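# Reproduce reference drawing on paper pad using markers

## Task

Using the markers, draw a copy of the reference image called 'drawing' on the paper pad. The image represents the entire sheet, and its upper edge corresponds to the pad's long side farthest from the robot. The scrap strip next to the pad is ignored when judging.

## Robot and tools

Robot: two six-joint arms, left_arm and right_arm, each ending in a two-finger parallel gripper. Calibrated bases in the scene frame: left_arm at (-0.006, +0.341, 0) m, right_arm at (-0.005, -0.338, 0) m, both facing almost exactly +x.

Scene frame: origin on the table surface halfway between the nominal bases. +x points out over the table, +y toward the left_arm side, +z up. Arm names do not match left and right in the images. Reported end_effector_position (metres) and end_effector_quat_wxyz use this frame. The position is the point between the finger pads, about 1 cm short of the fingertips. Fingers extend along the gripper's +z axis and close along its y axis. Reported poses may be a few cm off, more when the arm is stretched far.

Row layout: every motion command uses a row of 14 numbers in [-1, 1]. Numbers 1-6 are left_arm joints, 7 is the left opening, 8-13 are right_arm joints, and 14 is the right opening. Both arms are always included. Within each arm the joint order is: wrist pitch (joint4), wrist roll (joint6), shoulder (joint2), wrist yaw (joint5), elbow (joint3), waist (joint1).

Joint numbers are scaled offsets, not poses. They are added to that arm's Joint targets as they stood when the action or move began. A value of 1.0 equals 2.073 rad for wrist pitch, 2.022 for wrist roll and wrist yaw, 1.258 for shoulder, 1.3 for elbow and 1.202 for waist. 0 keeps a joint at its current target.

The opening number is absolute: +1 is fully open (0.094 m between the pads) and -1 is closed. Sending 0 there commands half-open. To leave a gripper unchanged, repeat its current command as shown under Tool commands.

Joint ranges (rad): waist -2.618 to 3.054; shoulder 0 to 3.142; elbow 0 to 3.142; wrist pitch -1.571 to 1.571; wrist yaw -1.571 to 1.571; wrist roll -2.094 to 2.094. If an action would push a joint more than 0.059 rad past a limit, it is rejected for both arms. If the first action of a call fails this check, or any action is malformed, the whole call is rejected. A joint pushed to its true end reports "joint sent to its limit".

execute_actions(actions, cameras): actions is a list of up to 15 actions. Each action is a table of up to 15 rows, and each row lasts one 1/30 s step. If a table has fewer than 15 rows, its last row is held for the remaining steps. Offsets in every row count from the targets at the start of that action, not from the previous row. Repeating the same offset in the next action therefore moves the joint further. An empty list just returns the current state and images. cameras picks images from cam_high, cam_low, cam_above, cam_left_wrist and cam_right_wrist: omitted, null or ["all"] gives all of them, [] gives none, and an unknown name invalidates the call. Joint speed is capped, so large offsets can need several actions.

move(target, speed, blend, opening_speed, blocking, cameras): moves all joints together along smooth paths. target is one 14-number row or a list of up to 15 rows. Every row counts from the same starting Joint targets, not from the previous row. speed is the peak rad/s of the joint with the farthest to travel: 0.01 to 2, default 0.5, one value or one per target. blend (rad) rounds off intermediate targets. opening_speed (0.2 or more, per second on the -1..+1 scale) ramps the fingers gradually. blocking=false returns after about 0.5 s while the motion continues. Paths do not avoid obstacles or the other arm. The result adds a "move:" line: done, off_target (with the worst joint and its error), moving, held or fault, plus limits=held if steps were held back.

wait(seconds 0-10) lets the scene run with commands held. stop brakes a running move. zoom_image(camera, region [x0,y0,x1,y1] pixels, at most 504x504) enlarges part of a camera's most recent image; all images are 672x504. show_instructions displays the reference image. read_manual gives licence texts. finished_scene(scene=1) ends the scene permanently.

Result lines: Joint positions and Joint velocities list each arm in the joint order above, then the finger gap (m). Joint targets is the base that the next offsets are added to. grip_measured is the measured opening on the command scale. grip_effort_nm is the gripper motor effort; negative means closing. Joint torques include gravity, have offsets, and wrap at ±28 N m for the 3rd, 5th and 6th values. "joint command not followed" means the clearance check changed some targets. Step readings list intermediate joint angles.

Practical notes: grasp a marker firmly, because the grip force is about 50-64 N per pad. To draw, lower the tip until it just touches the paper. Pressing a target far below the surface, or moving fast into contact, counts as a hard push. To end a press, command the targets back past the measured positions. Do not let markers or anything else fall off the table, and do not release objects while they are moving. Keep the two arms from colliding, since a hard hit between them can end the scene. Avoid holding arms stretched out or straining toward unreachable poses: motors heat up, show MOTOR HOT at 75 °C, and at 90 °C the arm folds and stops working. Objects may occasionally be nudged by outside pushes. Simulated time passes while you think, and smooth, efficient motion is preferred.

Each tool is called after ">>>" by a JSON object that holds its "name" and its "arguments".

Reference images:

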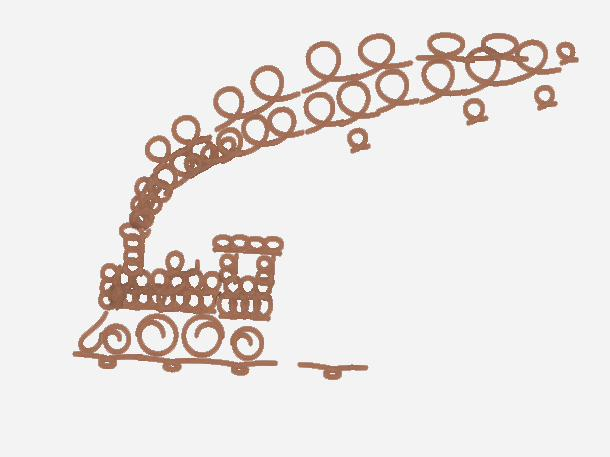

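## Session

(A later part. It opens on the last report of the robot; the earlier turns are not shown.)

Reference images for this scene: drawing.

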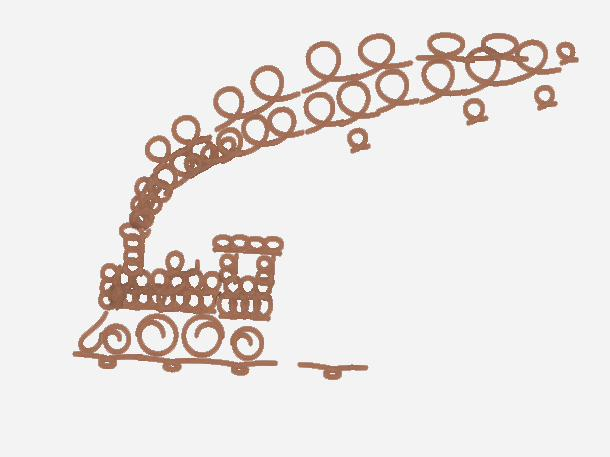

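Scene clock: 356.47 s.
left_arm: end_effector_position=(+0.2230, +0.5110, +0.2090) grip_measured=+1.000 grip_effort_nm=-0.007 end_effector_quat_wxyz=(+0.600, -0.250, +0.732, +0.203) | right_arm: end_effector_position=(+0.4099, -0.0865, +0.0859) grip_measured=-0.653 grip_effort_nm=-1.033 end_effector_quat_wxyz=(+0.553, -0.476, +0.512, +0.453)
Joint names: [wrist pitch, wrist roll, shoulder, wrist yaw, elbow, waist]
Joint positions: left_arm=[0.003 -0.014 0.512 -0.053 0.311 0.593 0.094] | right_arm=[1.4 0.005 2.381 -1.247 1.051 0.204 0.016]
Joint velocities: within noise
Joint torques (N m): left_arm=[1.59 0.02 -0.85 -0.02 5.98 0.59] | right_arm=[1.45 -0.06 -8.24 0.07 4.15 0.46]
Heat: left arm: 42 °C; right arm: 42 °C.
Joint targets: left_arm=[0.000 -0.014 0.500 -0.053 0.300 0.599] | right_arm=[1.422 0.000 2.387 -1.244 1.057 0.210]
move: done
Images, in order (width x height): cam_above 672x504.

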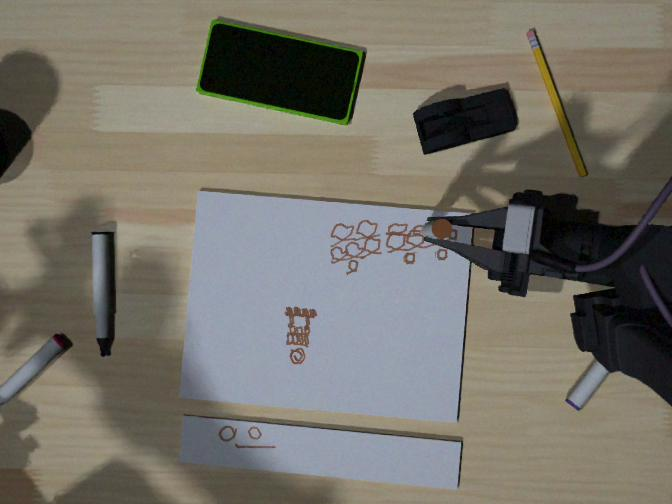

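>>> {"name": "move", "arguments": {"target": [[0,0,0,0,0,0,1,0,0,0,0.1158,0,0.4042,-0.9],[0,0,0,0,0,0,1,0,0,0,0.1009,0,0.3875,-0.9],[0,0,0,0,0,0,1,-0.0466,0,0,0.1009,0,0.3875,-0.9]], "speed": [0.6,0.15,0.15], "blend": [0.003,0.003,0], "cameras": []}}

>>> {"name": "move", "arguments": {"target": [[0,0,0,0,0,0,1,0,0,0,-0.0160,0,-0.0232,-0.9],[0,0,0,0,0,0,1,0,0,0,-0.0452,0,-0.0417,-0.9],[0,0,0,0,0,0,1,0,0,0,-0.0729,0,-0.0396,-0.9],[0,0,0,0,0,0,1,0,0,0,-0.0840,0,-0.0236,-0.9],[0,0,0,0,0,0,1,0,0,0,-0.0606,0,-0.0096,-0.9],[0,0,0,0,0,0,1,0,0,0,-0.0381,0,0.0059,-0.9],[0,0,0,0,0,0,1,0,0,0,-0.0037,0,0.0069,-0.9],[0,0,0,0,0,0,1,0,0,0,0.0044,0,-0.0040,-0.9],[0,0,0,0,0,0,1,0,0,0,0.0074,0,-0.0092,-0.9],[0,0,0,0,0,0,1,0,0,0,-0.0248,0,-0.0253,-0.9],[0,0,0,0,0,0,1,0,0,0,-0.0453,0,-0.0362,-0.9],[0,0,0,0,0,0,1,0,0,0,-0.0609,0,-0.0294,-0.9],[0,0,0,0,0,0,1,0,0,0,-0.0664,0,-0.0160,-0.9],[0,0,0,0,0,0,1,0,0,0,-0.0407,0,-0.0044,-0.9],[0,0,0,0,0,0,1,0,0,0,-0.0206,0,-0.0004,-0.9]], "speed": 0.09, "blend": [0.004,0.004,0.004,0.004,0.004,0.004,0.003,0.0025,0.0025,0.004,0.004,0.004,0.004,0.004,0], "cameras": []}}

>>> {"name": "move", "arguments": {"target": [[0,0,0,0,0,0,1,0.0466,0,0,0,0,0,-0.9],[0,0,0,0,0,0,1,0.0466,0,0,0,0,-0.38,-0.9]], "speed": [0.25,0.6], "cameras": ["cam_above"]}}

>>> {"name": "zoom_image", "arguments": {"camera": "cam_above", "region": [230, 290, 340, 380]}}

Scene clock: 360.57 s.
left_arm: end_effector_position=(+0.2230, +0.5110, +0.2090) grip_measured=+1.000 grip_effort_nm=-0.007 end_effector_quat_wxyz=(+0.600, -0.250, +0.732, +0.203) | right_arm: end_effector_position=(+0.2858, +0.0833, +0.0784) grip_measured=-0.653 grip_effort_nm=-1.033 end_effector_quat_wxyz=(-0.468, +0.531, -0.465, -0.532)
Joint names: [wrist pitch, wrist roll, shoulder, wrist yaw, elbow, waist]
Joint positions: left_arm=[0.003 -0.014 0.512 -0.053 0.311 0.593 0.094] | right_arm=[1.338 0.005 2.381 -1.041 1.051 0.676 0.016]
Joint velocities: within noise
Joint torques (N m): left_arm=[1.58 0.06 -0.83 -0.05 6.01 0.28] | right_arm=[1.25 -0.05 -8.35 0.01 4.31 -0.03]
Heat: left arm: 42 °C; right arm: 42 °C.
Joint targets: left_arm=[0.000 -0.014 0.500 -0.053 0.300 0.599] | right_arm=[1.325 0.000 2.387 -1.040 1.057 0.676]
move: done
No camera images: "cameras" was empty.

Scene clock: 367.73 s.
left_arm: end_effector_position=(+0.2230, +0.5110, +0.2090) grip_measured=+1.000 grip_effort_nm=-0.007 end_effector_quat_wxyz=(+0.600, -0.250, +0.732, +0.203) | right_arm: end_effector_position=(+0.2796, +0.0800, +0.0782) grip_measured=-0.653 grip_effort_nm=-1.033 end_effector_quat_wxyz=(-0.456, +0.541, -0.453, -0.542)
Joint names: [wrist pitch, wrist roll, shoulder, wrist yaw, elbow, waist]
Joint positions: left_arm=[0.003 -0.014 0.512 -0.053 0.311 0.593 0.094] | right_arm=[1.337 0.005 2.381 -1.093 1.051 0.67 0.016]
Joint velocities: within noise
Joint torques (N m): left_arm=[1.58 0.05 -0.91 -0.05 6.09 0.49] | right_arm=[1.23 -0.06 -8.32 0.11 4.27 0.5]
Heat: left arm: 42 °C; right arm: 42 °C.
Joint targets: left_arm=[0.000 -0.014 0.500 -0.053 0.300 0.599] | right_arm=[1.325 0.000 2.387 -1.081 1.057 0.676]
move: done
No camera images: "cameras" was empty.

Scene clock: 369.50 s.
left_arm: end_effector_position=(+0.2230, +0.5110, +0.2090) grip_measured=+1.000 grip_effort_nm=-0.007 end_effector_quat_wxyz=(+0.600, -0.250, +0.732, +0.203) | right_arm: end_effector_position=(+0.4362, -0.0889, +0.0875) grip_measured=-0.653 grip_effort_nm=-1.028 end_effector_quat_wxyz=(+0.588, -0.431, +0.546, +0.413)
Joint names: [wrist pitch, wrist roll, shoulder, wrist yaw, elbow, waist]
Joint positions: left_arm=[0.003 -0.014 0.512 -0.053 0.311 0.593 0.094] | right_arm=[1.398 0.005 2.381 -1.083 1.051 0.213 0.016]
Joint velocities: within noise
Joint torques (N m): left_arm=[1.59 0.05 -0.73 -0.07 5.94 0.39] | right_arm=[1.55 -0.06 -8.31 0.05 4.26 0.51]
Heat: left arm: 42 °C; right arm: 42 °C.
Joint targets: left_arm=[0.000 -0.014 0.500 -0.053 0.300 0.599] | right_arm=[1.422 0.000 2.387 -1.081 1.057 0.219]
move: done
Images, in order (width x height): cam_above 672x504.

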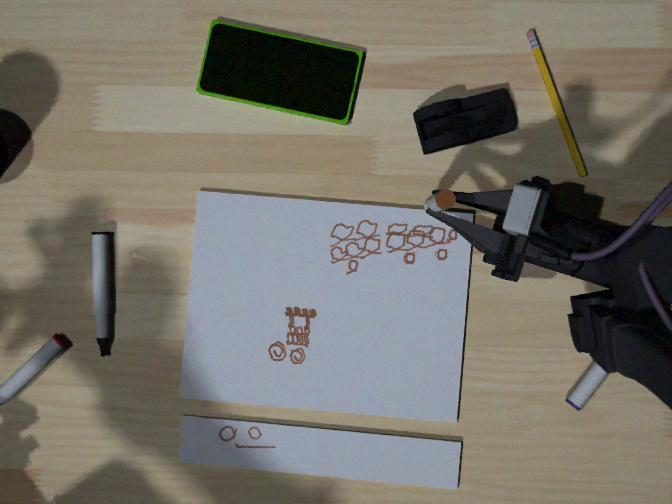

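Scaled by 4.582 from the camera's 672x504 image, which has a finer 960x720 frame.

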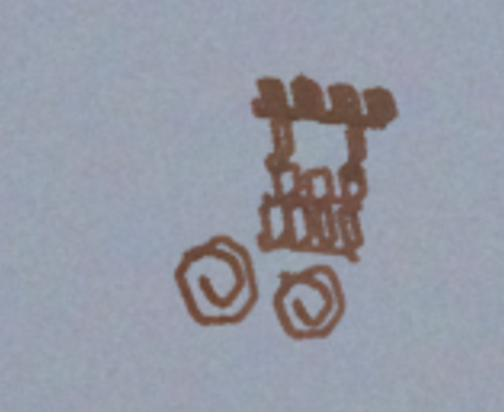

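>>> {"name": "move", "arguments": {"target": [[0,0,0,0,0,0,1,0,0,0,0.1244,0,0.4555,-0.9],[0,0,0,0,0,0,1,0,0,0,0.1096,0,0.4389,-0.9],[0,0,0,0,0,0,1,-0.0454,0,0,0.1096,0,0.4389,-0.9]], "speed": [0.6,0.15,0.15], "blend": [0.003,0.003,0], "cameras": []}}

>>> {"name": "move", "arguments": {"target": [[0,0,0,0,0,0,1,0,0,0,-0.0188,0,-0.0241,-0.9],[0,0,0,0,0,0,1,0,0,0,-0.0538,0,-0.0452,-0.9],[0,0,0,0,0,0,1,0,0,0,-0.0867,0,-0.0457,-0.9],[0,0,0,0,0,0,1,0,0,0,-0.0955,0,-0.0309,-0.9],[0,0,0,0,0,0,1,0,0,0,-0.0710,0,-0.0159,-0.9],[0,0,0,0,0,0,1,0,0,0,-0.0458,0,0.0014,-0.9],[0,0,0,0,0,0,1,0,0,0,-0.0062,0,0.0054,-0.9],[0,0,0,0,0,0,1,0,0,0,0.0041,0,-0.0030,-0.9],[0,0,0,0,0,0,1,0,0,0,0.0074,0,-0.0092,-0.9],[0,0,0,0,0,0,1,0,0,0,-0.0294,0,-0.0270,-0.9],[0,0,0,0,0,0,1,0,0,0,-0.0537,0,-0.0397,-0.9],[0,0,0,0,0,0,1,0,0,0,-0.0724,0,-0.0344,-0.9],[0,0,0,0,0,0,1,0,0,0,-0.0767,0,-0.0217,-0.9],[0,0,0,0,0,0,1,0,0,0,-0.0493,0,-0.0090,-0.9],[0,0,0,0,0,0,1,0,0,0,-0.0262,0,-0.0032,-0.9]], "speed": 0.1, "blend": [0.004,0.004,0.004,0.004,0.004,0.004,0.003,0.0025,0.0025,0.004,0.004,0.004,0.004,0.004,0], "cameras": []}}

>>> {"name": "move", "arguments": {"target": [0,0,0,0,0,0,1,0.0454,0,0,0,0,0,-0.9], "speed": 0.25, "cameras": []}}

Scene clock: 373.07 s.
left_arm: end_effector_position=(+0.2230, +0.5110, +0.2090) grip_measured=+1.000 grip_effort_nm=-0.002 end_effector_quat_wxyz=(+0.600, -0.250, +0.732, +0.203) | right_arm: end_effector_position=(+0.2875, +0.1061, +0.0789) grip_measured=-0.653 grip_effort_nm=-1.038 end_effector_quat_wxyz=(+0.497, -0.504, +0.492, +0.506)
Joint names: [wrist pitch, wrist roll, shoulder, wrist yaw, elbow, waist]
Joint positions: left_arm=[0.003 -0.014 0.512 -0.053 0.311 0.593 0.094] | right_arm=[1.34 0.005 2.381 -0.861 1.051 0.746 0.016]
Joint velocities: within noise
Joint torques (N m): left_arm=[1.6 0.02 -0.87 -0.06 6.05 0.35] | right_arm=[1.34 -0.06 -8.42 0.02 4.37 -0.01]
Heat: left arm: 42 °C; right arm: 42 °C.
Joint targets: left_arm=[0.000 -0.014 0.500 -0.053 0.300 0.599] | right_arm=[1.328 0.000 2.387 -0.860 1.057 0.747]
move: done
No camera images: "cameras" was empty.

Scene clock: 380.37 s.
left_arm: end_effector_position=(+0.2230, +0.5110, +0.2090) grip_measured=+1.000 grip_effort_nm=-0.007 end_effector_quat_wxyz=(+0.600, -0.250, +0.732, +0.203) | right_arm: end_effector_position=(+0.2808, +0.1027, +0.0786) grip_measured=-0.653 grip_effort_nm=-1.033 end_effector_quat_wxyz=(-0.483, +0.517, -0.479, -0.519)
Joint names: [wrist pitch, wrist roll, shoulder, wrist yaw, elbow, waist]
Joint positions: left_arm=[0.003 -0.014 0.512 -0.053 0.311 0.593 0.094] | right_arm=[1.339 0.005 2.381 -0.924 1.051 0.736 0.016]
Joint velocities: within noise
Joint torques (N m): left_arm=[1.58 0.08 -0.84 -0.02 6.08 0.42] | right_arm=[1.33 -0.05 -8.4 0.13 4.37 0.47]
Heat: left arm: 42 °C; right arm: 42 °C.
Joint targets: left_arm=[0.000 -0.014 0.500 -0.053 0.300 0.599] | right_arm=[1.327 0.000 2.387 -0.913 1.057 0.742]
move: done
No camera images: "cameras" was empty.

Scene clock: 381.37 s.
left_arm: end_effector_position=(+0.2230, +0.5110, +0.2090) grip_measured=+1.000 grip_effort_nm=-0.007 end_effector_quat_wxyz=(+0.600, -0.250, +0.732, +0.203) | right_arm: end_effector_position=(+0.2810, +0.1025, +0.0888) grip_measured=-0.653 grip_effort_nm=-1.033 end_effector_quat_wxyz=(+0.504, -0.518, +0.460, +0.516)
Joint names: [wrist pitch, wrist roll, shoulder, wrist yaw, elbow, waist]
Joint positions: left_arm=[0.003 -0.014 0.512 -0.053 0.311 0.593 0.094] | right_arm=[1.396 0.005 2.381 -0.921 1.051 0.736 0.016]
Joint velocities: within noise
Joint torques (N m): left_arm=[1.6 0.04 -0.9 -0.03 6.02 0.54] | right_arm=[1.63 -0.06 -8.38 0.11 4.34 0.5]
Heat: left arm: 42 °C; right arm: 42 °C.
Joint targets: left_arm=[0.000 -0.014 0.500 -0.053 0.300 0.599] | right_arm=[1.422 0.000 2.387 -0.913 1.057 0.742]
move: done
No camera images: "cameras" was empty.

>>> {"name": "move", "arguments": {"target": [[0,0,0,0,0,0,1,0,0,0,0.1085,0,0.0709,-0.9],[0,0,0,0,0,0,1,0,0,0,0.0937,0,0.0542,-0.9],[0,0,0,0,0,0,1,-0.0452,0,0,0.0937,0,0.0542,-0.9]], "speed": [0.4,0.15,0.15], "blend": [0.003,0.003,0], "cameras": []}}

>>> {"name": "move", "arguments": {"target": [[0,0,0,0,0,0,1,0,0,0,-0.0165,0,-0.0200,-0.9],[0,0,0,0,0,0,1,0,0,0,-0.0434,0,-0.0359,-0.9],[0,0,0,0,0,0,1,0,0,0,-0.0697,0,-0.0353,-0.9],[0,0,0,0,0,0,1,0,0,0,-0.0749,0,-0.0234,-0.9],[0,0,0,0,0,0,1,0,0,0,-0.0521,0,-0.0126,-0.9],[0,0,0,0,0,0,1,0,0,0,-0.0295,0,0.0019,-0.9],[0,0,0,0,0,0,1,0,0,0,-0.0011,0,0.0025,-0.9],[0,0,0,0,0,0,1,0,0,0,0.0052,0,-0.0043,-0.9],[0,0,0,0,0,0,1,0,0,0,0.0074,0,-0.0092,-0.9],[0,0,0,0,0,0,1,0,0,0,-0.0245,0,-0.0225,-0.9],[0,0,0,0,0,0,1,0,0,0,-0.0450,0,-0.0330,-0.9],[0,0,0,0,0,0,1,0,0,0,-0.0579,0,-0.0269,-0.9],[0,0,0,0,0,0,1,0,0,0,-0.0602,0,-0.0152,-0.9],[0,0,0,0,0,0,1,0,0,0,-0.0342,0,-0.0057,-0.9],[0,0,0,0,0,0,1,0,0,0,-0.0184,0,-0.0033,-0.9]], "speed": 0.1, "blend": [0.004,0.004,0.004,0.004,0.004,0.004,0.003,0.0025,0.0025,0.004,0.004,0.004,0.004,0.004,0], "cameras": []}}

>>> {"name": "move", "arguments": {"target": [[0,0,0,0,0,0,1,0.0452,0,0,0,0,0,-0.9],[0,0,0,0,0,0,1,0.0452,0,0,0,0,-0.42,-0.9]], "speed": [0.25,0.6], "cameras": ["cam_above"]}}

>>> {"name": "zoom_image", "arguments": {"camera": "cam_above", "region": [210, 290, 340, 390]}}

Scene clock: 385.80 s.
left_arm: end_effector_position=(+0.2230, +0.5110, +0.2090) grip_measured=+1.000 grip_effort_nm=-0.002 end_effector_quat_wxyz=(+0.600, -0.250, +0.732, +0.203) | right_arm: end_effector_position=(+0.2812, +0.1250, +0.0792) grip_measured=-0.653 grip_effort_nm=-1.038 end_effector_quat_wxyz=(+0.514, -0.487, +0.509, +0.489)
Joint names: [wrist pitch, wrist roll, shoulder, wrist yaw, elbow, waist]
Joint positions: left_arm=[0.003 -0.014 0.512 -0.053 0.311 0.593 0.094] | right_arm=[1.34 0.005 2.381 -0.727 1.051 0.813 0.016]
Joint velocities: within noise
Joint torques (N m): left_arm=[1.59 0.06 -0.99 -0.05 6.05 0.47] | right_arm=[1.39 -0.06 -8.49 0.04 4.46 -0.42]
Heat: left arm: 42 °C; right arm: 43 °C.
Joint targets: left_arm=[0.000 -0.014 0.500 -0.053 0.300 0.599] | right_arm=[1.328 0.000 2.387 -0.723 1.057 0.808]
move: done
No camera images: "cameras" was empty.

Scene clock: 391.80 s.
left_arm: end_effector_position=(+0.2230, +0.5110, +0.2090) grip_measured=+1.000 grip_effort_nm=-0.007 end_effector_quat_wxyz=(+0.600, -0.250, +0.732, +0.203) | right_arm: end_effector_position=(+0.2802, +0.1210, +0.0790) grip_measured=-0.653 grip_effort_nm=-1.038 end_effector_quat_wxyz=(+0.507, -0.494, +0.502, +0.497)
Joint names: [wrist pitch, wrist roll, shoulder, wrist yaw, elbow, waist]
Joint positions: left_arm=[0.003 -0.014 0.512 -0.053 0.311 0.593 0.094] | right_arm=[1.34 0.005 2.381 -0.772 1.051 0.798 0.016]
Joint velocities: within noise
Joint torques (N m): left_arm=[1.56 0.06 -0.79 -0.02 6.11 0.43] | right_arm=[1.38 -0.06 -8.46 0.11 4.42 0.46]
Heat: left arm: 42 °C; right arm: 43 °C.
Joint targets: left_arm=[0.000 -0.014 0.500 -0.053 0.300 0.599] | right_arm=[1.328 0.000 2.387 -0.761 1.057 0.804]
move: done
No camera images: "cameras" was empty.

Scene clock: 393.87 s.
left_arm: end_effector_position=(+0.2230, +0.5110, +0.2090) grip_measured=+1.000 grip_effort_nm=-0.007 end_effector_quat_wxyz=(+0.600, -0.250, +0.732, +0.203) | right_arm: end_effector_position=(+0.4678, -0.0746, +0.0900) grip_measured=-0.653 grip_effort_nm=-1.033 end_effector_quat_wxyz=(+0.635, -0.355, +0.592, +0.347)
Joint names: [wrist pitch, wrist roll, shoulder, wrist yaw, elbow, waist]
Joint positions: left_arm=[0.003 -0.014 0.512 -0.053 0.311 0.593 0.094] | right_arm=[1.395 0.005 2.381 -0.76 1.051 0.295 0.016]
Joint velocities: within noise
Joint torques (N m): left_arm=[1.58 0.01 -0.81 -0.06 5.93 0.42] | right_arm=[1.72 -0.05 -8.44 0.02 4.42 0.35]
Heat: left arm: 42 °C; right arm: 43 °C.
Joint targets: left_arm=[0.000 -0.014 0.500 -0.053 0.300 0.599] | right_arm=[1.422 0.000 2.387 -0.761 1.057 0.299]
move: done
Images, in order (width x height): cam_above 672x504.

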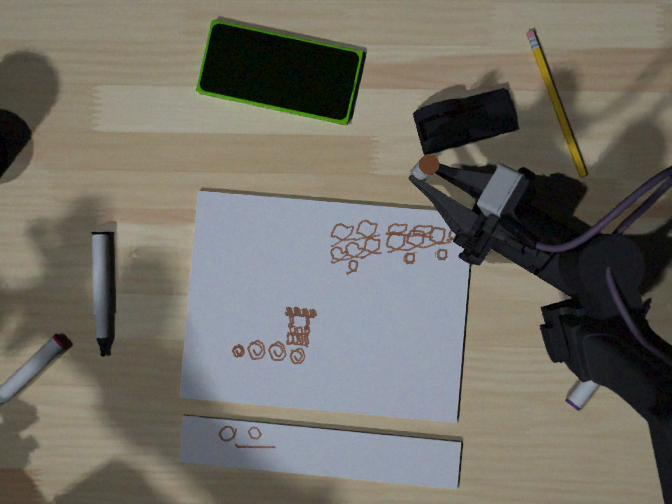

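Scaled by 3.877 from the camera's 672x504 image, which has a finer 960x720 frame.

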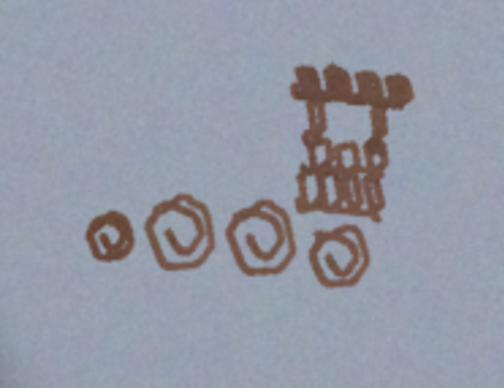

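>>> {"name": "zoom_image", "arguments": {"camera": "cam_above", "region": [170, 320, 270, 410]}}

Scaled by 5.040 from the camera's 672x504 image, which has a finer 960x720 frame.

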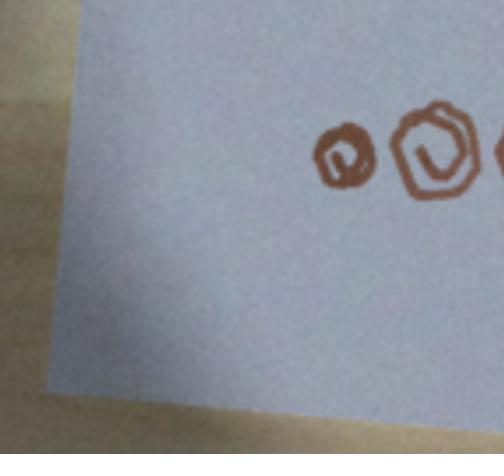

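>>> {"name": "move", "arguments": {"target": [[0,0,0,0,0,0,1,0,0,0,0.0933,0,0.4936,-0.9],[0,0,0,0,0,0,1,0,0,0,0.0785,0,0.4770,-0.9],[0,0,0,0,0,0,1,-0.0452,0,0,0.0785,0,0.4770,-0.9]], "speed": [0.6,0.15,0.15], "blend": [0.003,0.003,0], "cameras": []}}

>>> {"name": "move", "arguments": {"target": [[0,0,0,0,0,0,1,0,0,0,-0.0537,0,-0.0369,-0.9],[0,0,0,0,0,0,1,0,0,0,-0.1052,0,-0.0675,-0.9],[0,0,0,0,0,0,1,0,0,0,-0.1229,0,-0.0653,-0.9],[0,0,0,0,0,0,1,0,0,0,-0.1042,0,-0.0498,-0.9],[0,0,0,0,0,0,1,0,0,0,-0.0867,0,-0.0378,-0.9],[0,0,0,0,0,0,1,0,0,0,-0.0660,0,-0.0386,-0.9],[0,0,0,0,0,0,1,0,0,0,-0.0853,0,-0.0541,-0.9],[0,0,0,0,0,0,1,0,0,0,-0.1329,0,-0.0851,-0.9],[0,0,0,0,0,0,1,0,0,0,-0.1684,0,-0.1071,-0.9]], "speed": 0.11, "blend": [0.004,0.003,0.003,0.003,0.003,0.003,0.003,0.004,0], "cameras": []}}

>>> {"name": "move", "arguments": {"target": [[0,0,0,0,0,0,1,-0.0005,0,0,-0.0319,0,-0.0195,-0.9],[0,0,0,0,0,0,1,-0.0010,0,0,-0.0708,0,-0.0430,-0.9],[0,0,0,0,0,0,1,-0.0010,0,0,-0.0845,0,-0.0383,-0.9],[0,0,0,0,0,0,1,-0.0010,0,0,-0.0669,0,-0.0232,-0.9],[0,0,0,0,0,0,1,-0.0010,0,0,-0.0538,0,-0.0136,-0.9],[0,0,0,0,0,0,1,-0.0010,0,0,-0.0379,0,-0.0173,-0.9],[0,0,0,0,0,0,1,-0.0010,0,0,-0.0559,0,-0.0322,-0.9],[0,0,0,0,0,0,1,-0.0019,0,0,-0.1220,0,-0.0763,-0.9],[0,0,0,0,0,0,1,-0.0031,0,0,-0.1824,0,-0.1150,-0.9],[0,0,0,0,0,0,1,-0.0031,0,0,-0.1941,0,-0.1089,-0.9],[0,0,0,0,0,0,1,-0.0031,0,0,-0.1773,0,-0.0939,-0.9],[0,0,0,0,0,0,1,-0.0031,0,0,-0.1664,0,-0.0854,-0.9],[0,0,0,0,0,0,1,-0.0031,0,0,-0.1527,0,-0.0907,-0.9],[0,0,0,0,0,0,1,-0.0031,0,0,-0.1700,0,-0.1055,-0.9],[0,0,0,0,0,0,1,-0.0043,0,0,-0.2267,0,-0.1456,-0.9]], "speed": 0.12, "blend": [0.004,0.003,0.003,0.003,0.003,0.003,0.003,0.004,0.003,0.003,0.003,0.003,0.003,0.003,0], "cameras": []}}

>>> {"name": "move", "arguments": {"target": [[0,0,0,0,0,0,1,0.0495,0,0,0,0,0,-0.9],[0,0,0,0,0,0,1,0.0495,0,0,0,0,-0.30,-0.9]], "speed": [0.25,0.6], "cameras": ["cam_above"]}}

>>> {"name": "zoom_image", "arguments": {"camera": "cam_above", "region": [210, 290, 340, 390]}}

Scene clock: 402.53 s.
left_arm: end_effector_position=(+0.2230, +0.5110, +0.2090) grip_measured=+1.000 grip_effort_nm=-0.012 end_effector_quat_wxyz=(+0.600, -0.250, +0.732, +0.203) | right_arm: end_effector_position=(+0.2765, +0.1397, +0.0794) grip_measured=-0.653 grip_effort_nm=-1.028 end_effector_quat_wxyz=(+0.531, -0.468, +0.526, +0.471)
Joint names: [wrist pitch, wrist roll, shoulder, wrist yaw, elbow, waist]
Joint positions: left_arm=[0.003 -0.014 0.512 -0.053 0.311 0.593 0.094] | right_arm=[1.341 0.004 2.381 -0.599 1.051 0.871 0.016]
Joint velocities: within noise
Joint torques (N m): left_arm=[1.57 0.06 -0.85 -0.05 5.98 0.43] | right_arm=[1.43 -0.05 -8.51 -0.03 4.49 0.09]
Heat: left arm: 42 °C; right arm: 43 °C.
Joint targets: left_arm=[0.000 -0.014 0.500 -0.053 0.300 0.599] | right_arm=[1.328 -0.001 2.387 -0.602 1.057 0.872]
move: done
No camera images: "cameras" was empty.

Scene clock: 408.20 s.
left_arm: end_effector_position=(+0.2230, +0.5110, +0.2090) grip_measured=+1.000 grip_effort_nm=-0.007 end_effector_quat_wxyz=(+0.600, -0.250, +0.732, +0.203) | right_arm: end_effector_position=(+0.2733, +0.1064, +0.0788) grip_measured=-0.653 grip_effort_nm=-1.028 end_effector_quat_wxyz=(-0.478, +0.522, -0.473, -0.524)
Joint names: [wrist pitch, wrist roll, shoulder, wrist yaw, elbow, waist]
Joint positions: left_arm=[0.003 -0.014 0.512 -0.053 0.311 0.593 0.094] | right_arm=[1.339 0.004 2.381 -0.932 1.051 0.75 0.016]
Joint velocities: within noise
Joint torques (N m): left_arm=[1.6 0.05 -0.76 -0.06 6.01 0.39] | right_arm=[1.32 -0.05 -8.4 -0.09 4.36 -0.54]
Heat: left arm: 42 °C; right arm: 43 °C.
Joint targets: left_arm=[0.000 -0.014 0.500 -0.053 0.300 0.599] | right_arm=[1.328 -0.001 2.387 -0.942 1.057 0.744]
move: done
No camera images: "cameras" was empty.

Scene clock: 415.47 s.
left_arm: end_effector_position=(+0.2230, +0.5110, +0.2090) grip_measured=+1.000 grip_effort_nm=-0.007 end_effector_quat_wxyz=(+0.600, -0.250, +0.732, +0.203) | right_arm: end_effector_position=(+0.2665, +0.0391, +0.0775) grip_measured=-0.653 grip_effort_nm=-1.033 end_effector_quat_wxyz=(-0.397, +0.585, -0.397, -0.585)
Joint names: [wrist pitch, wrist roll, shoulder, wrist yaw, elbow, waist]
Joint positions: left_arm=[0.003 -0.014 0.512 -0.053 0.311 0.593 0.094] | right_arm=[1.334 0.004 2.381 -1.39 1.051 0.575 0.016]
Joint velocities: within noise
Joint torques (N m): left_arm=[1.59 0.06 -0.83 -0.04 6.05 0.39] | right_arm=[1.06 -0.05 -8.18 -0.11 4.1 -0.54]
Heat: left arm: 42 °C; right arm: 43 °C.
Joint targets: left_arm=[0.000 -0.014 0.500 -0.053 0.300 0.599] | right_arm=[1.319 -0.001 2.387 -1.401 1.057 0.568]
move: done
No camera images: "cameras" was empty.

Scene clock: 417.07 s.
left_arm: end_effector_position=(+0.2230, +0.5110, +0.2090) grip_measured=+1.000 grip_effort_nm=-0.007 end_effector_quat_wxyz=(+0.600, -0.250, +0.732, +0.203) | right_arm: end_effector_position=(+0.3838, -0.0858, +0.0843) grip_measured=-0.653 grip_effort_nm=-1.038 end_effector_quat_wxyz=(+0.516, -0.516, +0.477, +0.489)
Joint names: [wrist pitch, wrist roll, shoulder, wrist yaw, elbow, waist]
Joint positions: left_arm=[0.003 -0.014 0.512 -0.053 0.311 0.593 0.094] | right_arm=[1.401 0.004 2.381 -1.398 1.051 0.202 0.016]
Joint velocities: within noise
Joint torques (N m): left_arm=[1.59 0 -0.87 -0.04 6.19 0.44] | right_arm=[1.35 -0.05 -8.16 0.01 4.07 0.47]
Heat: left arm: 42 °C; right arm: 43 °C.
Joint targets: left_arm=[0.000 -0.014 0.500 -0.053 0.300 0.599] | right_arm=[1.422 -0.001 2.387 -1.401 1.057 0.208]
move: done
Images, in order (width x height): cam_above 672x504.

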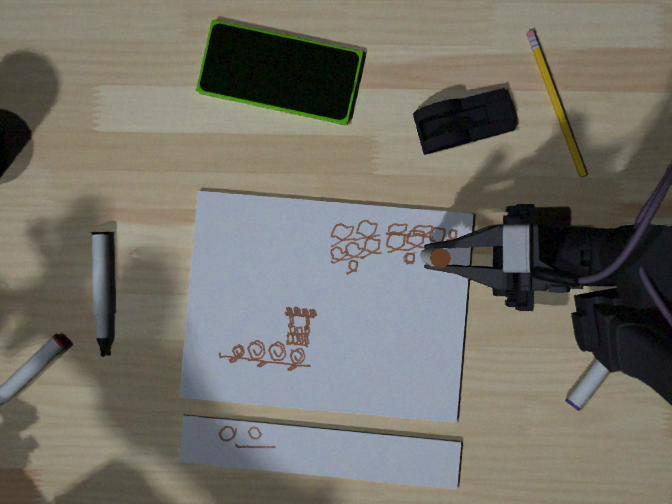

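Scaled by 3.877 from the camera's 672x504 image, which has a finer 960x720 frame.

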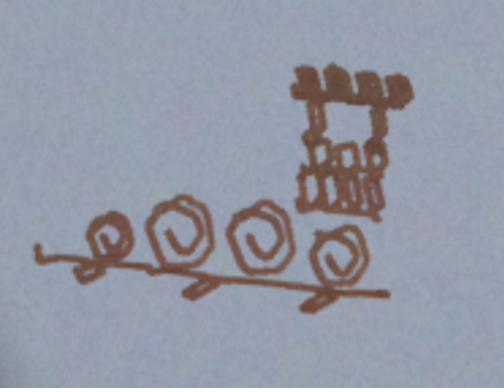

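>>> {"name": "move", "arguments": {"target": [[0,0,0,0,0,0,1,0.02,0,0.0,0.08,0,0.30,-0.9],[0,0,0,0,0,0,1,-0.045,0,0.0660,0.08,0.1608,0.30,-0.9]], "speed": [0.6,0.15], "cameras": ["cam_low"]}}

Scene clock: 423.00 s.
left_arm: end_effector_position=(+0.2230, +0.5110, +0.2090) grip_measured=+1.000 grip_effort_nm=-0.007 end_effector_quat_wxyz=(+0.600, -0.250, +0.732, +0.203) | right_arm: end_effector_position=(+0.3218, +0.0662, +0.0896) grip_measured=-0.653 grip_effort_nm=-1.033 end_effector_quat_wxyz=(-0.474, +0.567, -0.400, -0.542)
Joint names: [wrist pitch, wrist roll, shoulder, wrist yaw, elbow, waist]
Joint positions: left_arm=[0.003 -0.014 0.512 -0.053 0.311 0.593 0.094] | right_arm=[1.336 0.004 2.461 -1.248 1.24 0.575 0.016]
Joint velocities: within noise
Joint torques (N m): left_arm=[1.58 0.05 -0.7 -0.06 6.02 0.46] | right_arm=[1.17 -0.05 -8.85 0.14 6.56 -0.55]
Heat: left arm: 42 °C; right arm: 42 °C.
Joint targets: left_arm=[0.000 -0.014 0.500 -0.053 0.300 0.599] | right_arm=[1.328 -0.001 2.470 -1.239 1.266 0.568]
move: done
Images, in order (width x height): cam_low 672x504.

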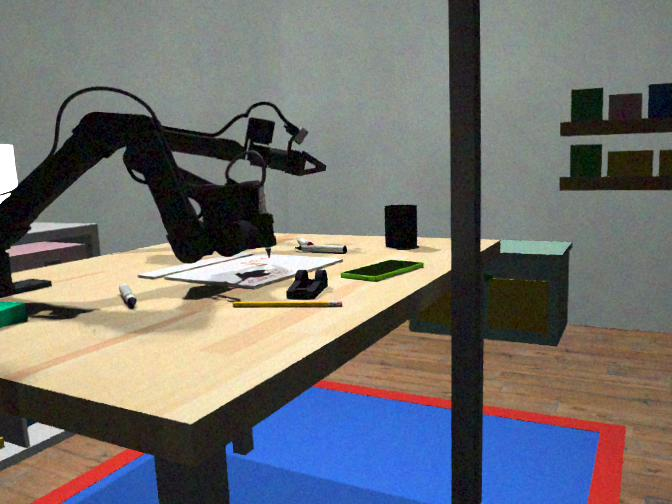

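>>> {"name": "move", "arguments": {"target": [[0,0,0,0,0,0,1,0,0,0,0,0.0112,0,-0.9]], "speed": 0.1, "cameras": []}}

Scene clock: 424.70 s.
left_arm: end_effector_position=(+0.2230, +0.5110, +0.2090) grip_measured=+1.000 grip_effort_nm=0.002 end_effector_quat_wxyz=(+0.600, -0.250, +0.732, +0.203) | right_arm: end_effector_position=(+0.3241, +0.0676, +0.0932) grip_measured=-0.653 grip_effort_nm=-1.033 end_effector_quat_wxyz=(-0.478, +0.569, -0.396, -0.540)
Joint names: [wrist pitch, wrist roll, shoulder, wrist yaw, elbow, waist]
Joint positions: left_arm=[0.003 -0.014 0.512 -0.053 0.311 0.593 0.094] | right_arm=[1.335 0.004 2.461 -1.248 1.254 0.575 0.016]
Joint velocities: within noise
Joint torques (N m): left_arm=[1.59 0.02 -0.81 -0.06 6.08 0.54] | right_arm=[1.17 -0.05 -8.91 0.15 6.67 -0.54]
Heat: left arm: 42 °C; right arm: 42 °C.
Joint targets: left_arm=[0.000 -0.014 0.500 -0.053 0.300 0.599] | right_arm=[1.328 -0.001 2.470 -1.239 1.280 0.568]
move: done
No camera images: "cameras" was empty.

>>> {"name": "move", "arguments": {"target": [[0,0,0,0,0,0,1,0,0,0,0,-0.0154,0,-0.9]], "speed": 0.1, "cameras": []}}

Scene clock: 426.47 s.
left_arm: end_effector_position=(+0.2230, +0.5110, +0.2090) grip_measured=+1.000 grip_effort_nm=-0.007 end_effector_quat_wxyz=(+0.600, -0.250, +0.732, +0.203) | right_arm: end_effector_position=(+0.3241, +0.0676, +0.0932) grip_measured=-0.653 grip_effort_nm=-1.033 end_effector_quat_wxyz=(-0.478, +0.569, -0.396, -0.540)
Joint names: [wrist pitch, wrist roll, shoulder, wrist yaw, elbow, waist]
Joint positions: left_arm=[0.003 -0.014 0.512 -0.053 0.311 0.593 0.094] | right_arm=[1.335 0.004 2.461 -1.248 1.254 0.575 0.016]
Joint velocities: within noise
Joint torques (N m): left_arm=[1.59 0.04 -0.73 -0.04 5.94 0.43] | right_arm=[1.17 -0.05 -8.9 0.15 4.79 -0.54]
Heat: left arm: 42 °C; right arm: 42 °C.
Joint targets: left_arm=[0.000 -0.014 0.500 -0.053 0.300 0.599] | right_arm=[1.328 -0.001 2.470 -1.239 1.260 0.568]
move: done
No camera images: "cameras" was empty.

>>> {"name": "move", "arguments": {"target": [[0,0,0,0,0,0,1,0,0,0,0.1271,0,0.1515,-0.9],[0,0,0,0,0,0,1,0,0,0,0.1122,0,0.1348,-0.9],[0,0,0,0,0,0,1,-0.0624,0,0,0.1122,0,0.1348,-0.9]], "speed": [0.4,0.15,0.15], "blend": [0.003,0.003,0], "cameras": []}}

Scene clock: 429.60 s.
left_arm: end_effector_position=(+0.2230, +0.5110, +0.2090) grip_measured=+1.000 grip_effort_nm=-0.002 end_effector_quat_wxyz=(+0.600, -0.250, +0.732, +0.203) | right_arm: end_effector_position=(+0.2958, +0.1265, +0.0789) grip_measured=-0.653 grip_effort_nm=-1.033 end_effector_quat_wxyz=(-0.460, +0.539, -0.454, -0.540)
Joint names: [wrist pitch, wrist roll, shoulder, wrist yaw, elbow, waist]
Joint positions: left_arm=[0.003 -0.014 0.512 -0.053 0.311 0.593 0.094] | right_arm=[1.219 0.004 2.461 -1.018 1.254 0.733 0.016]
Joint velocities: within noise
Joint torques (N m): left_arm=[1.58 0.03 -0.87 -0.03 6.04 0.54] | right_arm=[1.2 -0.05 -9.03 0.07 5.01 -0.24]
Heat: left arm: 42 °C; right arm: 42 °C.
Joint targets: left_arm=[0.000 -0.014 0.500 -0.053 0.300 0.599] | right_arm=[1.199 -0.001 2.470 -1.012 1.260 0.731]
move: done
No camera images: "cameras" was empty.

>>> {"name": "move", "arguments": {"target": [[0,0,0,0,0,0,1,0.0036,0,0,-0.005,0,-0.003,-0.9],[0,0,0,0,0,0,1,0.0036,0,0,-0.0576,0,-0.0391,-0.9],[0,0,0,0,0,0,1,0.0029,0,0,-0.1046,0,-0.0673,-0.9],[0,0,0,0,0,0,1,0.0024,0,0,-0.1480,0,-0.0934,-0.9],[0,0,0,0,0,0,1,0.0019,0,0,-0.1859,0,-0.1146,-0.9],[0,0,0,0,0,0,1,0.048,0,0,-0.1859,0,-0.1146,-0.9],[0,0,0,0,0,0,1,0.048,0,0,-0.1859,0,-0.40,-0.9]], "speed": [0.1,0.1,0.1,0.1,0.1,0.25,0.6], "blend": [0.002,0.005,0.005,0.005,0,0.01,0], "cameras": ["cam_above"]}}

>>> {"name": "zoom_image", "arguments": {"camera": "cam_above", "region": [210, 290, 340, 390]}}

Scene clock: 436.63 s.
left_arm: end_effector_position=(+0.2230, +0.5110, +0.2090) grip_measured=+1.000 grip_effort_nm=-0.002 end_effector_quat_wxyz=(+0.600, -0.250, +0.732, +0.203) | right_arm: end_effector_position=(+0.4146, -0.0604, +0.0843) grip_measured=-0.653 grip_effort_nm=-1.033 end_effector_quat_wxyz=(+0.509, -0.523, +0.469, +0.497)
Joint names: [wrist pitch, wrist roll, shoulder, wrist yaw, elbow, waist]
Joint positions: left_arm=[0.003 -0.014 0.512 -0.053 0.311 0.593 0.094] | right_arm=[1.278 0.004 2.461 -1.385 1.254 0.244 0.016]
Joint velocities: within noise
Joint torques (N m): left_arm=[1.59 0.03 -0.84 -0.05 6.22 0.44] | right_arm=[1.37 -0.05 -8.84 0 4.72 0.55]
Heat: left arm: 42 °C; right arm: 41 °C.
Joint targets: left_arm=[0.000 -0.014 0.500 -0.053 0.300 0.599] | right_arm=[1.298 -0.001 2.470 -1.388 1.260 0.250]
move: done
Images, in order (width x height): cam_above 672x504.

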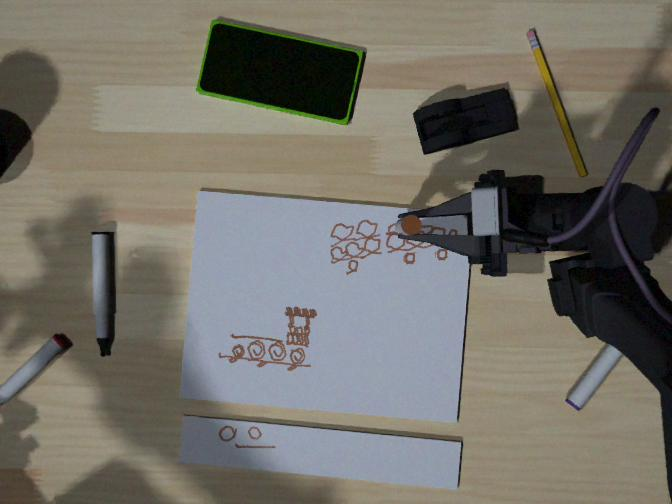

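Scaled by 3.877 from the camera's 672x504 image, which has a finer 960x720 frame.

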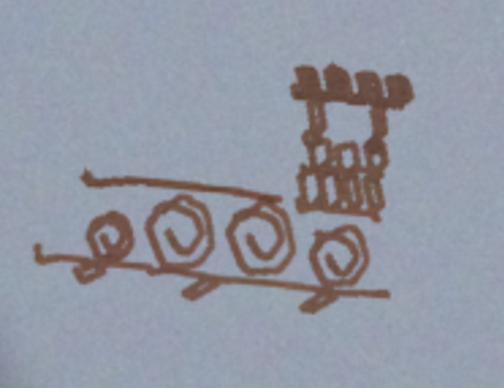

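>>> {"name": "move", "arguments": {"target": [[0,0,0,0,0,0,1,0,0,0,0.2068,0,0.4193,-0.9],[0,0,0,0,0,0,1,0,0,0,0.1920,0,0.4026,-0.9],[0,0,0,0,0,0,1,-0.0446,0,0,0.1920,0,0.4026,-0.9]], "speed": [0.6,0.15,0.15], "blend": [0.003,0.003,0], "cameras": []}}

>>> {"name": "move", "arguments": {"target": [[0,0,0,0,0,0,1,0,0,0,-0.0161,0,-0.0146,-0.9],[0,0,0,0,0,0,1,0,0,0,-0.0248,0,-0.0222,-0.9],[0,0,0,0,0,0,1,0,0,0,-0.0056,0,-0.0163,-0.9],[0,0,0,0,0,0,1,0,0,0,0.0084,0,-0.0045,-0.9],[0,0,0,0,0,0,1,0,0,0,0.0176,0,0.0030,-0.9],[0,0,0,0,0,0,1,0,0,0,-0.0011,0,-0.0030,-0.9],[0,0,0,0,0,0,1,0,0,0,-0.0106,0,-0.0129,-0.9],[0,0,0,0,0,0,1,0,0,0,-0.0381,0,-0.0277,-0.9],[0,0,0,0,0,0,1,0,0,0,-0.0468,0,-0.0353,-0.9],[0,0,0,0,0,0,1,0,0,0,-0.0276,0,-0.0294,-0.9],[0,0,0,0,0,0,1,0,0,0,-0.0136,0,-0.0176,-0.9],[0,0,0,0,0,0,1,0,0,0,-0.0044,0,-0.0101,-0.9],[0,0,0,0,0,0,1,0,0,0,-0.0231,0,-0.0161,-0.9],[0,0,0,0,0,0,1,0,0,0,-0.0326,0,-0.0260,-0.9]], "speed": 0.08, "blend": [0.003,0.003,0.003,0.003,0.003,0.003,0.003,0.003,0.003,0.003,0.003,0.003,0.003,0], "cameras": []}}

>>> {"name": "move", "arguments": {"target": [[0,0,0,0,0,0,1,-0.0002,0,0,-0.0265,0,-0.0141,-0.9],[0,0,0,0,0,0,1,-0.0002,0,0,-0.0346,0,-0.0214,-0.9],[0,0,0,0,0,0,1,-0.0002,0,0,-0.0155,0,-0.0158,-0.9],[0,0,0,0,0,0,1,-0.0002,0,0,-0.0023,0,-0.0046,-0.9],[0,0,0,0,0,0,1,-0.0002,0,0,0.0062,0,0.0026,-0.9],[0,0,0,0,0,0,1,-0.0002,0,0,-0.0124,0,-0.0031,-0.9],[0,0,0,0,0,0,1,-0.0002,0,0,-0.0214,0,-0.0126,-0.9],[0,0,0,0,0,0,1,-0.0002,0,0,-0.0470,0,-0.0264,-0.9],[0,0,0,0,0,0,1,-0.0002,0,0,-0.0551,0,-0.0337,-0.9],[0,0,0,0,0,0,1,-0.0002,0,0,-0.0360,0,-0.0281,-0.9],[0,0,0,0,0,0,1,-0.0002,0,0,-0.0228,0,-0.0169,-0.9],[0,0,0,0,0,0,1,-0.0002,0,0,-0.0143,0,-0.0097,-0.9],[0,0,0,0,0,0,1,-0.0002,0,0,-0.0329,0,-0.0155,-0.9],[0,0,0,0,0,0,1,-0.0002,0,0,-0.0418,0,-0.0249,-0.9]], "speed": 0.08, "blend": [0.003,0.003,0.003,0.003,0.003,0.003,0.003,0.003,0.003,0.003,0.003,0.003,0.003,0], "cameras": []}}

>>> {"name": "move", "arguments": {"target": [[0,0,0,0,0,0,1,-0.0002,0,0,-0.0249,0,-0.0132,-0.9],[0,0,0,0,0,0,1,-0.0002,0,0,-0.0324,0,-0.0203,-0.9],[0,0,0,0,0,0,1,-0.0002,0,0,-0.0134,0,-0.0149,-0.9],[0,0,0,0,0,0,1,-0.0002,0,0,-0.0009,0,-0.0041,-0.9],[0,0,0,0,0,0,1,-0.0002,0,0,0.0071,0,0.0028,-0.9],[0,0,0,0,0,0,1,-0.0002,0,0,-0.0115,0,-0.0028,-0.9],[0,0,0,0,0,0,1,-0.0002,0,0,-0.0200,0,-0.0119,-0.9],[0,0,0,0,0,0,1,-0.0002,0,0,-0.0442,0,-0.0249,-0.9],[0,0,0,0,0,0,1,-0.0002,0,0,-0.0517,0,-0.0320,-0.9],[0,0,0,0,0,0,1,-0.0002,0,0,-0.0327,0,-0.0265,-0.9],[0,0,0,0,0,0,1,-0.0002,0,0,-0.0202,0,-0.0158,-0.9],[0,0,0,0,0,0,1,-0.0002,0,0,-0.0122,0,-0.0089,-0.9],[0,0,0,0,0,0,1,-0.0002,0,0,-0.0308,0,-0.0145,-0.9],[0,0,0,0,0,0,1,-0.0002,0,0,-0.0393,0,-0.0236,-0.9]], "speed": 0.08, "blend": [0.003,0.003,0.003,0.003,0.003,0.003,0.003,0.003,0.003,0.003,0.003,0.003,0.003,0], "cameras": []}}

>>> {"name": "move", "arguments": {"target": [[0,0,0,0,0,0,1,-0.0005,0,0,-0.0251,0,-0.0134,-0.9],[0,0,0,0,0,0,1,-0.0005,0,0,-0.0322,0,-0.0203,-0.9],[0,0,0,0,0,0,1,-0.0005,0,0,-0.0133,0,-0.0151,-0.9],[0,0,0,0,0,0,1,-0.0005,0,0,-0.0013,0,-0.0048,-0.9],[0,0,0,0,0,0,1,-0.0005,0,0,0.0062,0,0.0019,-0.9],[0,0,0,0,0,0,1,-0.0005,0,0,-0.0123,0,-0.0035,-0.9],[0,0,0,0,0,0,1,-0.0005,0,0,-0.0205,0,-0.0123,-0.9],[0,0,0,0,0,0,1,-0.0005,0,0,-0.0449,0,-0.0254,-0.9],[0,0,0,0,0,0,1,-0.0005,0,0,-0.0519,0,-0.0323,-0.9],[0,0,0,0,0,0,1,-0.0005,0,0,-0.0330,0,-0.0271,-0.9],[0,0,0,0,0,0,1,-0.0005,0,0,-0.0210,0,-0.0168,-0.9],[0,0,0,0,0,0,1,-0.0005,0,0,-0.0135,0,-0.0101,-0.9],[0,0,0,0,0,0,1,-0.0005,0,0,-0.0320,0,-0.0155,-0.9],[0,0,0,0,0,0,1,-0.0005,0,0,-0.0402,0,-0.0243,-0.9]], "speed": 0.08, "blend": [0.003,0.003,0.003,0.003,0.003,0.003,0.003,0.003,0.003,0.003,0.003,0.003,0.003,0], "cameras": []}}

>>> {"name": "move", "arguments": {"target": [[0,0,0,0,0,0,1,-0.0005,0,0,-0.0239,0,-0.0127,-0.9],[0,0,0,0,0,0,1,-0.0005,0,0,-0.0307,0,-0.0194,-0.9],[0,0,0,0,0,0,1,-0.0005,0,0,-0.0118,0,-0.0144,-0.9],[0,0,0,0,0,0,1,-0.0005,0,0,-0.0001,0,-0.0044,-0.9],[0,0,0,0,0,0,1,-0.0005,0,0,0.0070,0,0.0022,-0.9],[0,0,0,0,0,0,1,-0.0005,0,0,-0.0114,0,-0.0031,-0.9],[0,0,0,0,0,0,1,-0.0005,0,0,-0.0194,0,-0.0117,-0.9],[0,0,0,0,0,0,1,-0.0005,0,0,-0.0357,0,-0.0181,-0.9],[0,0,0,0,0,0,1,0.0455,0,0,-0.0357,0,-0.0181,-0.9],[0,0,0,0,0,0,1,0.0455,0,0,-0.0357,0,-0.30,-0.9]], "speed": [0.08,0.08,0.08,0.08,0.08,0.08,0.08,0.08,0.25,0.6], "blend": [0.003,0.003,0.003,0.003,0.003,0.003,0.003,0,0.01,0], "cameras": ["cam_above"]}}

>>> {"name": "zoom_image", "arguments": {"camera": "cam_above", "region": [210, 290, 340, 390]}}

Scene clock: 448.00 s.
left_arm: end_effector_position=(+0.2230, +0.5110, +0.2090) grip_measured=+1.000 grip_effort_nm=-0.002 end_effector_quat_wxyz=(+0.600, -0.250, +0.732, +0.203) | right_arm: end_effector_position=(+0.2983, +0.1266, +0.0792) grip_measured=-0.653 grip_effort_nm=-1.033 end_effector_quat_wxyz=(-0.464, +0.536, -0.457, -0.537)
Joint names: [wrist pitch, wrist roll, shoulder, wrist yaw, elbow, waist]
Joint positions: left_arm=[0.003 -0.014 0.512 -0.053 0.311 0.593 0.094] | right_arm=[1.22 0.004 2.461 -1.006 1.254 0.732 0.016]
Joint velocities: within noise
Joint torques (N m): left_arm=[1.6 0.05 -0.85 -0.04 5.91 0.47] | right_arm=[1.26 -0.05 -9.03 0.08 4.92 0.09]
Heat: left arm: 42 °C; right arm: 40 °C.
Joint targets: left_arm=[0.000 -0.014 0.500 -0.053 0.300 0.599] | right_arm=[1.206 -0.001 2.470 -1.000 1.260 0.734]
move: done
No camera images: "cameras" was empty.

Scene clock: 453.57 s.
left_arm: end_effector_position=(+0.2230, +0.5110, +0.2090) grip_measured=+1.000 grip_effort_nm=-0.012 end_effector_quat_wxyz=(+0.600, -0.250, +0.732, +0.203) | right_arm: end_effector_position=(+0.3008, +0.1178, +0.0790) grip_measured=-0.653 grip_effort_nm=-1.038 end_effector_quat_wxyz=(-0.457, +0.542, -0.451, -0.542)
Joint names: [wrist pitch, wrist roll, shoulder, wrist yaw, elbow, waist]
Joint positions: left_arm=[0.003 -0.014 0.512 -0.053 0.311 0.593 0.094] | right_arm=[1.22 0.004 2.461 -1.055 1.254 0.708 0.016]
Joint velocities: within noise
Joint torques (N m): left_arm=[1.59 0.04 -0.83 -0.05 6 0.51] | right_arm=[1.24 -0.05 -9.02 -0.1 4.96 -0.55]
Heat: left arm: 42 °C; right arm: 40 °C.
Joint targets: left_arm=[0.000 -0.014 0.500 -0.053 0.300 0.599] | right_arm=[1.206 -0.001 2.470 -1.066 1.260 0.702]
move: done
No camera images: "cameras" was empty.

Scene clock: 459.20 s.
left_arm: end_effector_position=(+0.2230, +0.5110, +0.2090) grip_measured=+1.000 grip_effort_nm=-0.002 end_effector_quat_wxyz=(+0.600, -0.250, +0.732, +0.203) | right_arm: end_effector_position=(+0.2995, +0.1057, +0.0788) grip_measured=-0.653 grip_effort_nm=-1.033 end_effector_quat_wxyz=(-0.442, +0.554, -0.436, -0.554)
Joint names: [wrist pitch, wrist roll, shoulder, wrist yaw, elbow, waist]
Joint positions: left_arm=[0.003 -0.014 0.512 -0.053 0.311 0.593 0.094] | right_arm=[1.22 0.004 2.461 -1.139 1.254 0.679 0.016]
Joint velocities: within noise
Joint torques (N m): left_arm=[1.61 0.06 -0.84 -0.03 5.97 0.43] | right_arm=[1.2 -0.05 -8.99 -0.07 4.9 -0.53]
Heat: left arm: 42 °C; right arm: 40 °C.
Joint targets: left_arm=[0.000 -0.014 0.500 -0.053 0.300 0.599] | right_arm=[1.206 -0.001 2.470 -1.150 1.260 0.673]
move: done
No camera images: "cameras" was empty.

Scene clock: 464.67 s.
left_arm: end_effector_position=(+0.2230, +0.5110, +0.2090) grip_measured=+1.000 grip_effort_nm=-0.002 end_effector_quat_wxyz=(+0.600, -0.250, +0.732, +0.203) | right_arm: end_effector_position=(+0.2981, +0.0935, +0.0785) grip_measured=-0.653 grip_effort_nm=-1.033 end_effector_quat_wxyz=(-0.427, +0.566, -0.422, -0.565)
Joint names: [wrist pitch, wrist roll, shoulder, wrist yaw, elbow, waist]
Joint positions: left_arm=[0.003 -0.014 0.512 -0.053 0.311 0.593 0.094] | right_arm=[1.219 0.004 2.461 -1.219 1.254 0.65 0.016]
Joint velocities: within noise
Joint torques (N m): left_arm=[1.57 0.08 -0.84 -0.01 6.06 0.39] | right_arm=[1.16 -0.05 -8.95 -0.09 4.86 -0.55]
Heat: left arm: 42 °C; right arm: 40 °C.
Joint targets: left_arm=[0.000 -0.014 0.500 -0.053 0.300 0.599] | right_arm=[1.205 -0.001 2.470 -1.230 1.260 0.644]
move: done
No camera images: "cameras" was empty.

Scene clock: 470.03 s.
left_arm: end_effector_position=(+0.2230, +0.5110, +0.2090) grip_measured=+1.000 grip_effort_nm=-0.002 end_effector_quat_wxyz=(+0.600, -0.250, +0.732, +0.203) | right_arm: end_effector_position=(+0.2968, +0.0803, +0.0783) grip_measured=-0.653 grip_effort_nm=-1.033 end_effector_quat_wxyz=(-0.412, +0.577, -0.407, -0.576)
Joint names: [wrist pitch, wrist roll, shoulder, wrist yaw, elbow, waist]
Joint positions: left_arm=[0.003 -0.014 0.512 -0.053 0.311 0.593 0.094] | right_arm=[1.218 0.004 2.461 -1.3 1.254 0.621 0.016]
Joint velocities: within noise
Joint torques (N m): left_arm=[1.6 0.03 -0.92 -0.02 6.15 0.39] | right_arm=[1.11 -0.05 -8.91 -0.11 4.81 -0.55]
Heat: left arm: 42 °C; right arm: 40 °C.
Joint targets: left_arm=[0.000 -0.014 0.500 -0.053 0.300 0.599] | right_arm=[1.204 -0.001 2.470 -1.311 1.260 0.615]
move: done
No camera images: "cameras" was empty.

Scene clock: 474.40 s.
left_arm: end_effector_position=(+0.2230, +0.5110, +0.2090) grip_measured=+1.000 grip_effort_nm=-0.007 end_effector_quat_wxyz=(+0.600, -0.250, +0.732, +0.203) | right_arm: end_effector_position=(+0.4143, -0.0586, +0.0844) grip_measured=-0.653 grip_effort_nm=-1.038 end_effector_quat_wxyz=(+0.509, -0.522, +0.469, +0.497)
Joint names: [wrist pitch, wrist roll, shoulder, wrist yaw, elbow, waist]
Joint positions: left_arm=[0.003 -0.014 0.512 -0.053 0.311 0.593 0.094] | right_arm=[1.278 0.004 2.461 -1.38 1.254 0.248 0.016]
Joint velocities: within noise
Joint torques (N m): left_arm=[1.58 -0.01 -0.81 -0.08 6.13 0.43] | right_arm=[1.37 -0.05 -8.85 0.01 4.74 0.47]
Heat: left arm: 42 °C; right arm: 40 °C.
Joint targets: left_arm=[0.000 -0.014 0.500 -0.053 0.300 0.599] | right_arm=[1.299 -0.001 2.470 -1.383 1.260 0.255]
move: done
Images, in order (width x height): cam_above 672x504.

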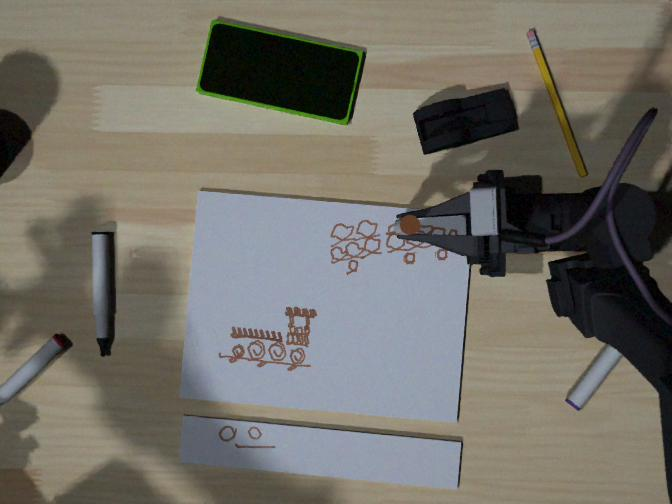

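Scaled by 3.877 from the camera's 672x504 image, which has a finer 960x720 frame.

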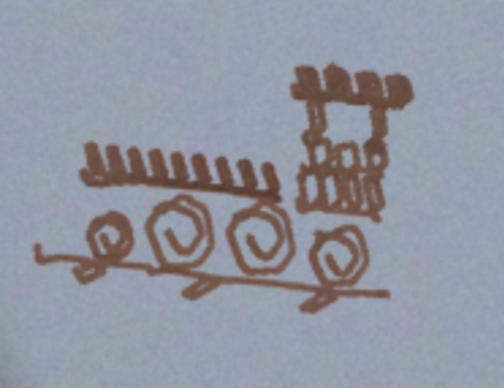

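>>> {"name": "move", "arguments": {"target": [[0,0,0,0,0,0,1,0,0,0,0.2200,0,0.4112,-0.9],[0,0,0,0,0,0,1,0,0,0,0.2052,0,0.3946,-0.9],[0,0,0,0,0,0,1,-0.0434,0,0,0.2052,0,0.3946,-0.9]], "speed": [0.6,0.15,0.15], "blend": [0,0.003,0], "cameras": []}}

>>> {"name": "move", "arguments": {"target": [[0,0,0,0,0,0,1,0,0,0,-0.0559,0,-0.0409,-0.9],[0,0,0,0,0,0,1,-0.0005,0,0,-0.1031,0,-0.0698,-0.9],[0,0,0,0,0,0,1,-0.0008,0,0,-0.1469,0,-0.0970,-0.9],[0,0,0,0,0,0,1,-0.0010,0,0,-0.1849,0,-0.1185,-0.9],[0,0,0,0,0,0,1,0.045,0,0,-0.1849,0,-0.1185,-0.9],[0,0,0,0,0,0,1,0.045,0,0,-0.1849,0,-0.40,-0.9]], "speed": [0.1,0.1,0.1,0.1,0.25,0.6], "blend": [0.005,0.005,0.005,0,0.01,0], "cameras": ["cam_above"]}}

>>> {"name": "zoom_image", "arguments": {"camera": "cam_above", "region": [210, 290, 340, 390]}}

Scene clock: 479.83 s.
left_arm: end_effector_position=(+0.2230, +0.5110, +0.2090) grip_measured=+1.000 grip_effort_nm=-0.012 end_effector_quat_wxyz=(+0.600, -0.250, +0.732, +0.203) | right_arm: end_effector_position=(+0.3062, +0.1258, +0.0793) grip_measured=-0.653 grip_effort_nm=-1.033 end_effector_quat_wxyz=(-0.474, +0.528, -0.467, -0.528)
Joint names: [wrist pitch, wrist roll, shoulder, wrist yaw, elbow, waist]
Joint positions: left_arm=[0.003 -0.014 0.512 -0.053 0.311 0.593 0.094] | right_arm=[1.221 0.004 2.461 -0.975 1.254 0.728 0.016]
Joint velocities: within noise
Joint torques (N m): left_arm=[1.58 0.03 -0.77 -0.03 6 0.57] | right_arm=[1.29 -0.05 -9.06 0.07 5.01 0.08]
Heat: left arm: 42 °C; right arm: 40 °C.
Joint targets: left_arm=[0.000 -0.014 0.500 -0.053 0.300 0.599] | right_arm=[1.208 -0.001 2.470 -0.968 1.260 0.729]
move: done
No camera images: "cameras" was empty.

Scene clock: 485.33 s.
left_arm: end_effector_position=(+0.2230, +0.5110, +0.2090) grip_measured=+1.000 grip_effort_nm=-0.002 end_effector_quat_wxyz=(+0.600, -0.250, +0.732, +0.203) | right_arm: end_effector_position=(+0.4226, -0.0603, +0.0852) grip_measured=-0.653 grip_effort_nm=-1.028 end_effector_quat_wxyz=(+0.522, -0.511, +0.480, +0.486)
Joint names: [wrist pitch, wrist roll, shoulder, wrist yaw, elbow, waist]
Joint positions: left_arm=[0.003 -0.014 0.512 -0.053 0.311 0.593 0.094] | right_arm=[1.281 0.004 2.461 -1.34 1.254 0.244 0.016]
Joint velocities: within noise
Joint torques (N m): left_arm=[1.6 0.04 -0.84 -0.04 6.13 0.39] | right_arm=[1.39 -0.05 -8.87 0.01 4.77 0.32]
Heat: left arm: 42 °C; right arm: 40 °C.
Joint targets: left_arm=[0.000 -0.014 0.500 -0.053 0.300 0.599] | right_arm=[1.302 -0.001 2.470 -1.342 1.260 0.248]
move: done
Images, in order (width x height): cam_above 672x504.

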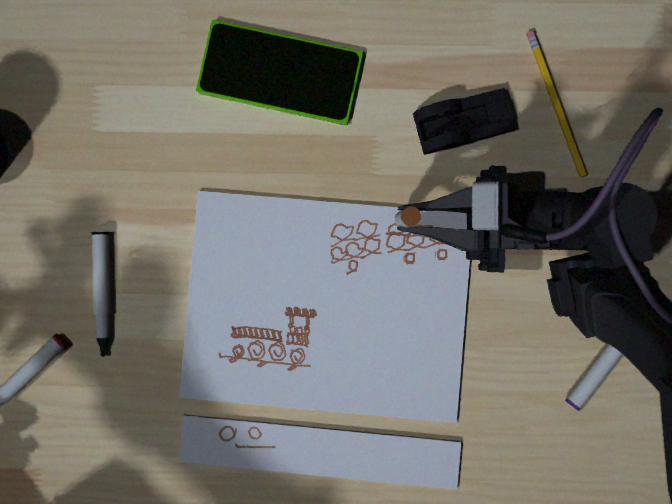

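Scaled by 3.877 from the camera's 672x504 image, which has a finer 960x720 frame.

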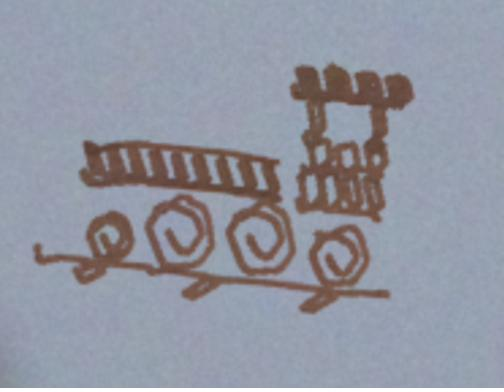

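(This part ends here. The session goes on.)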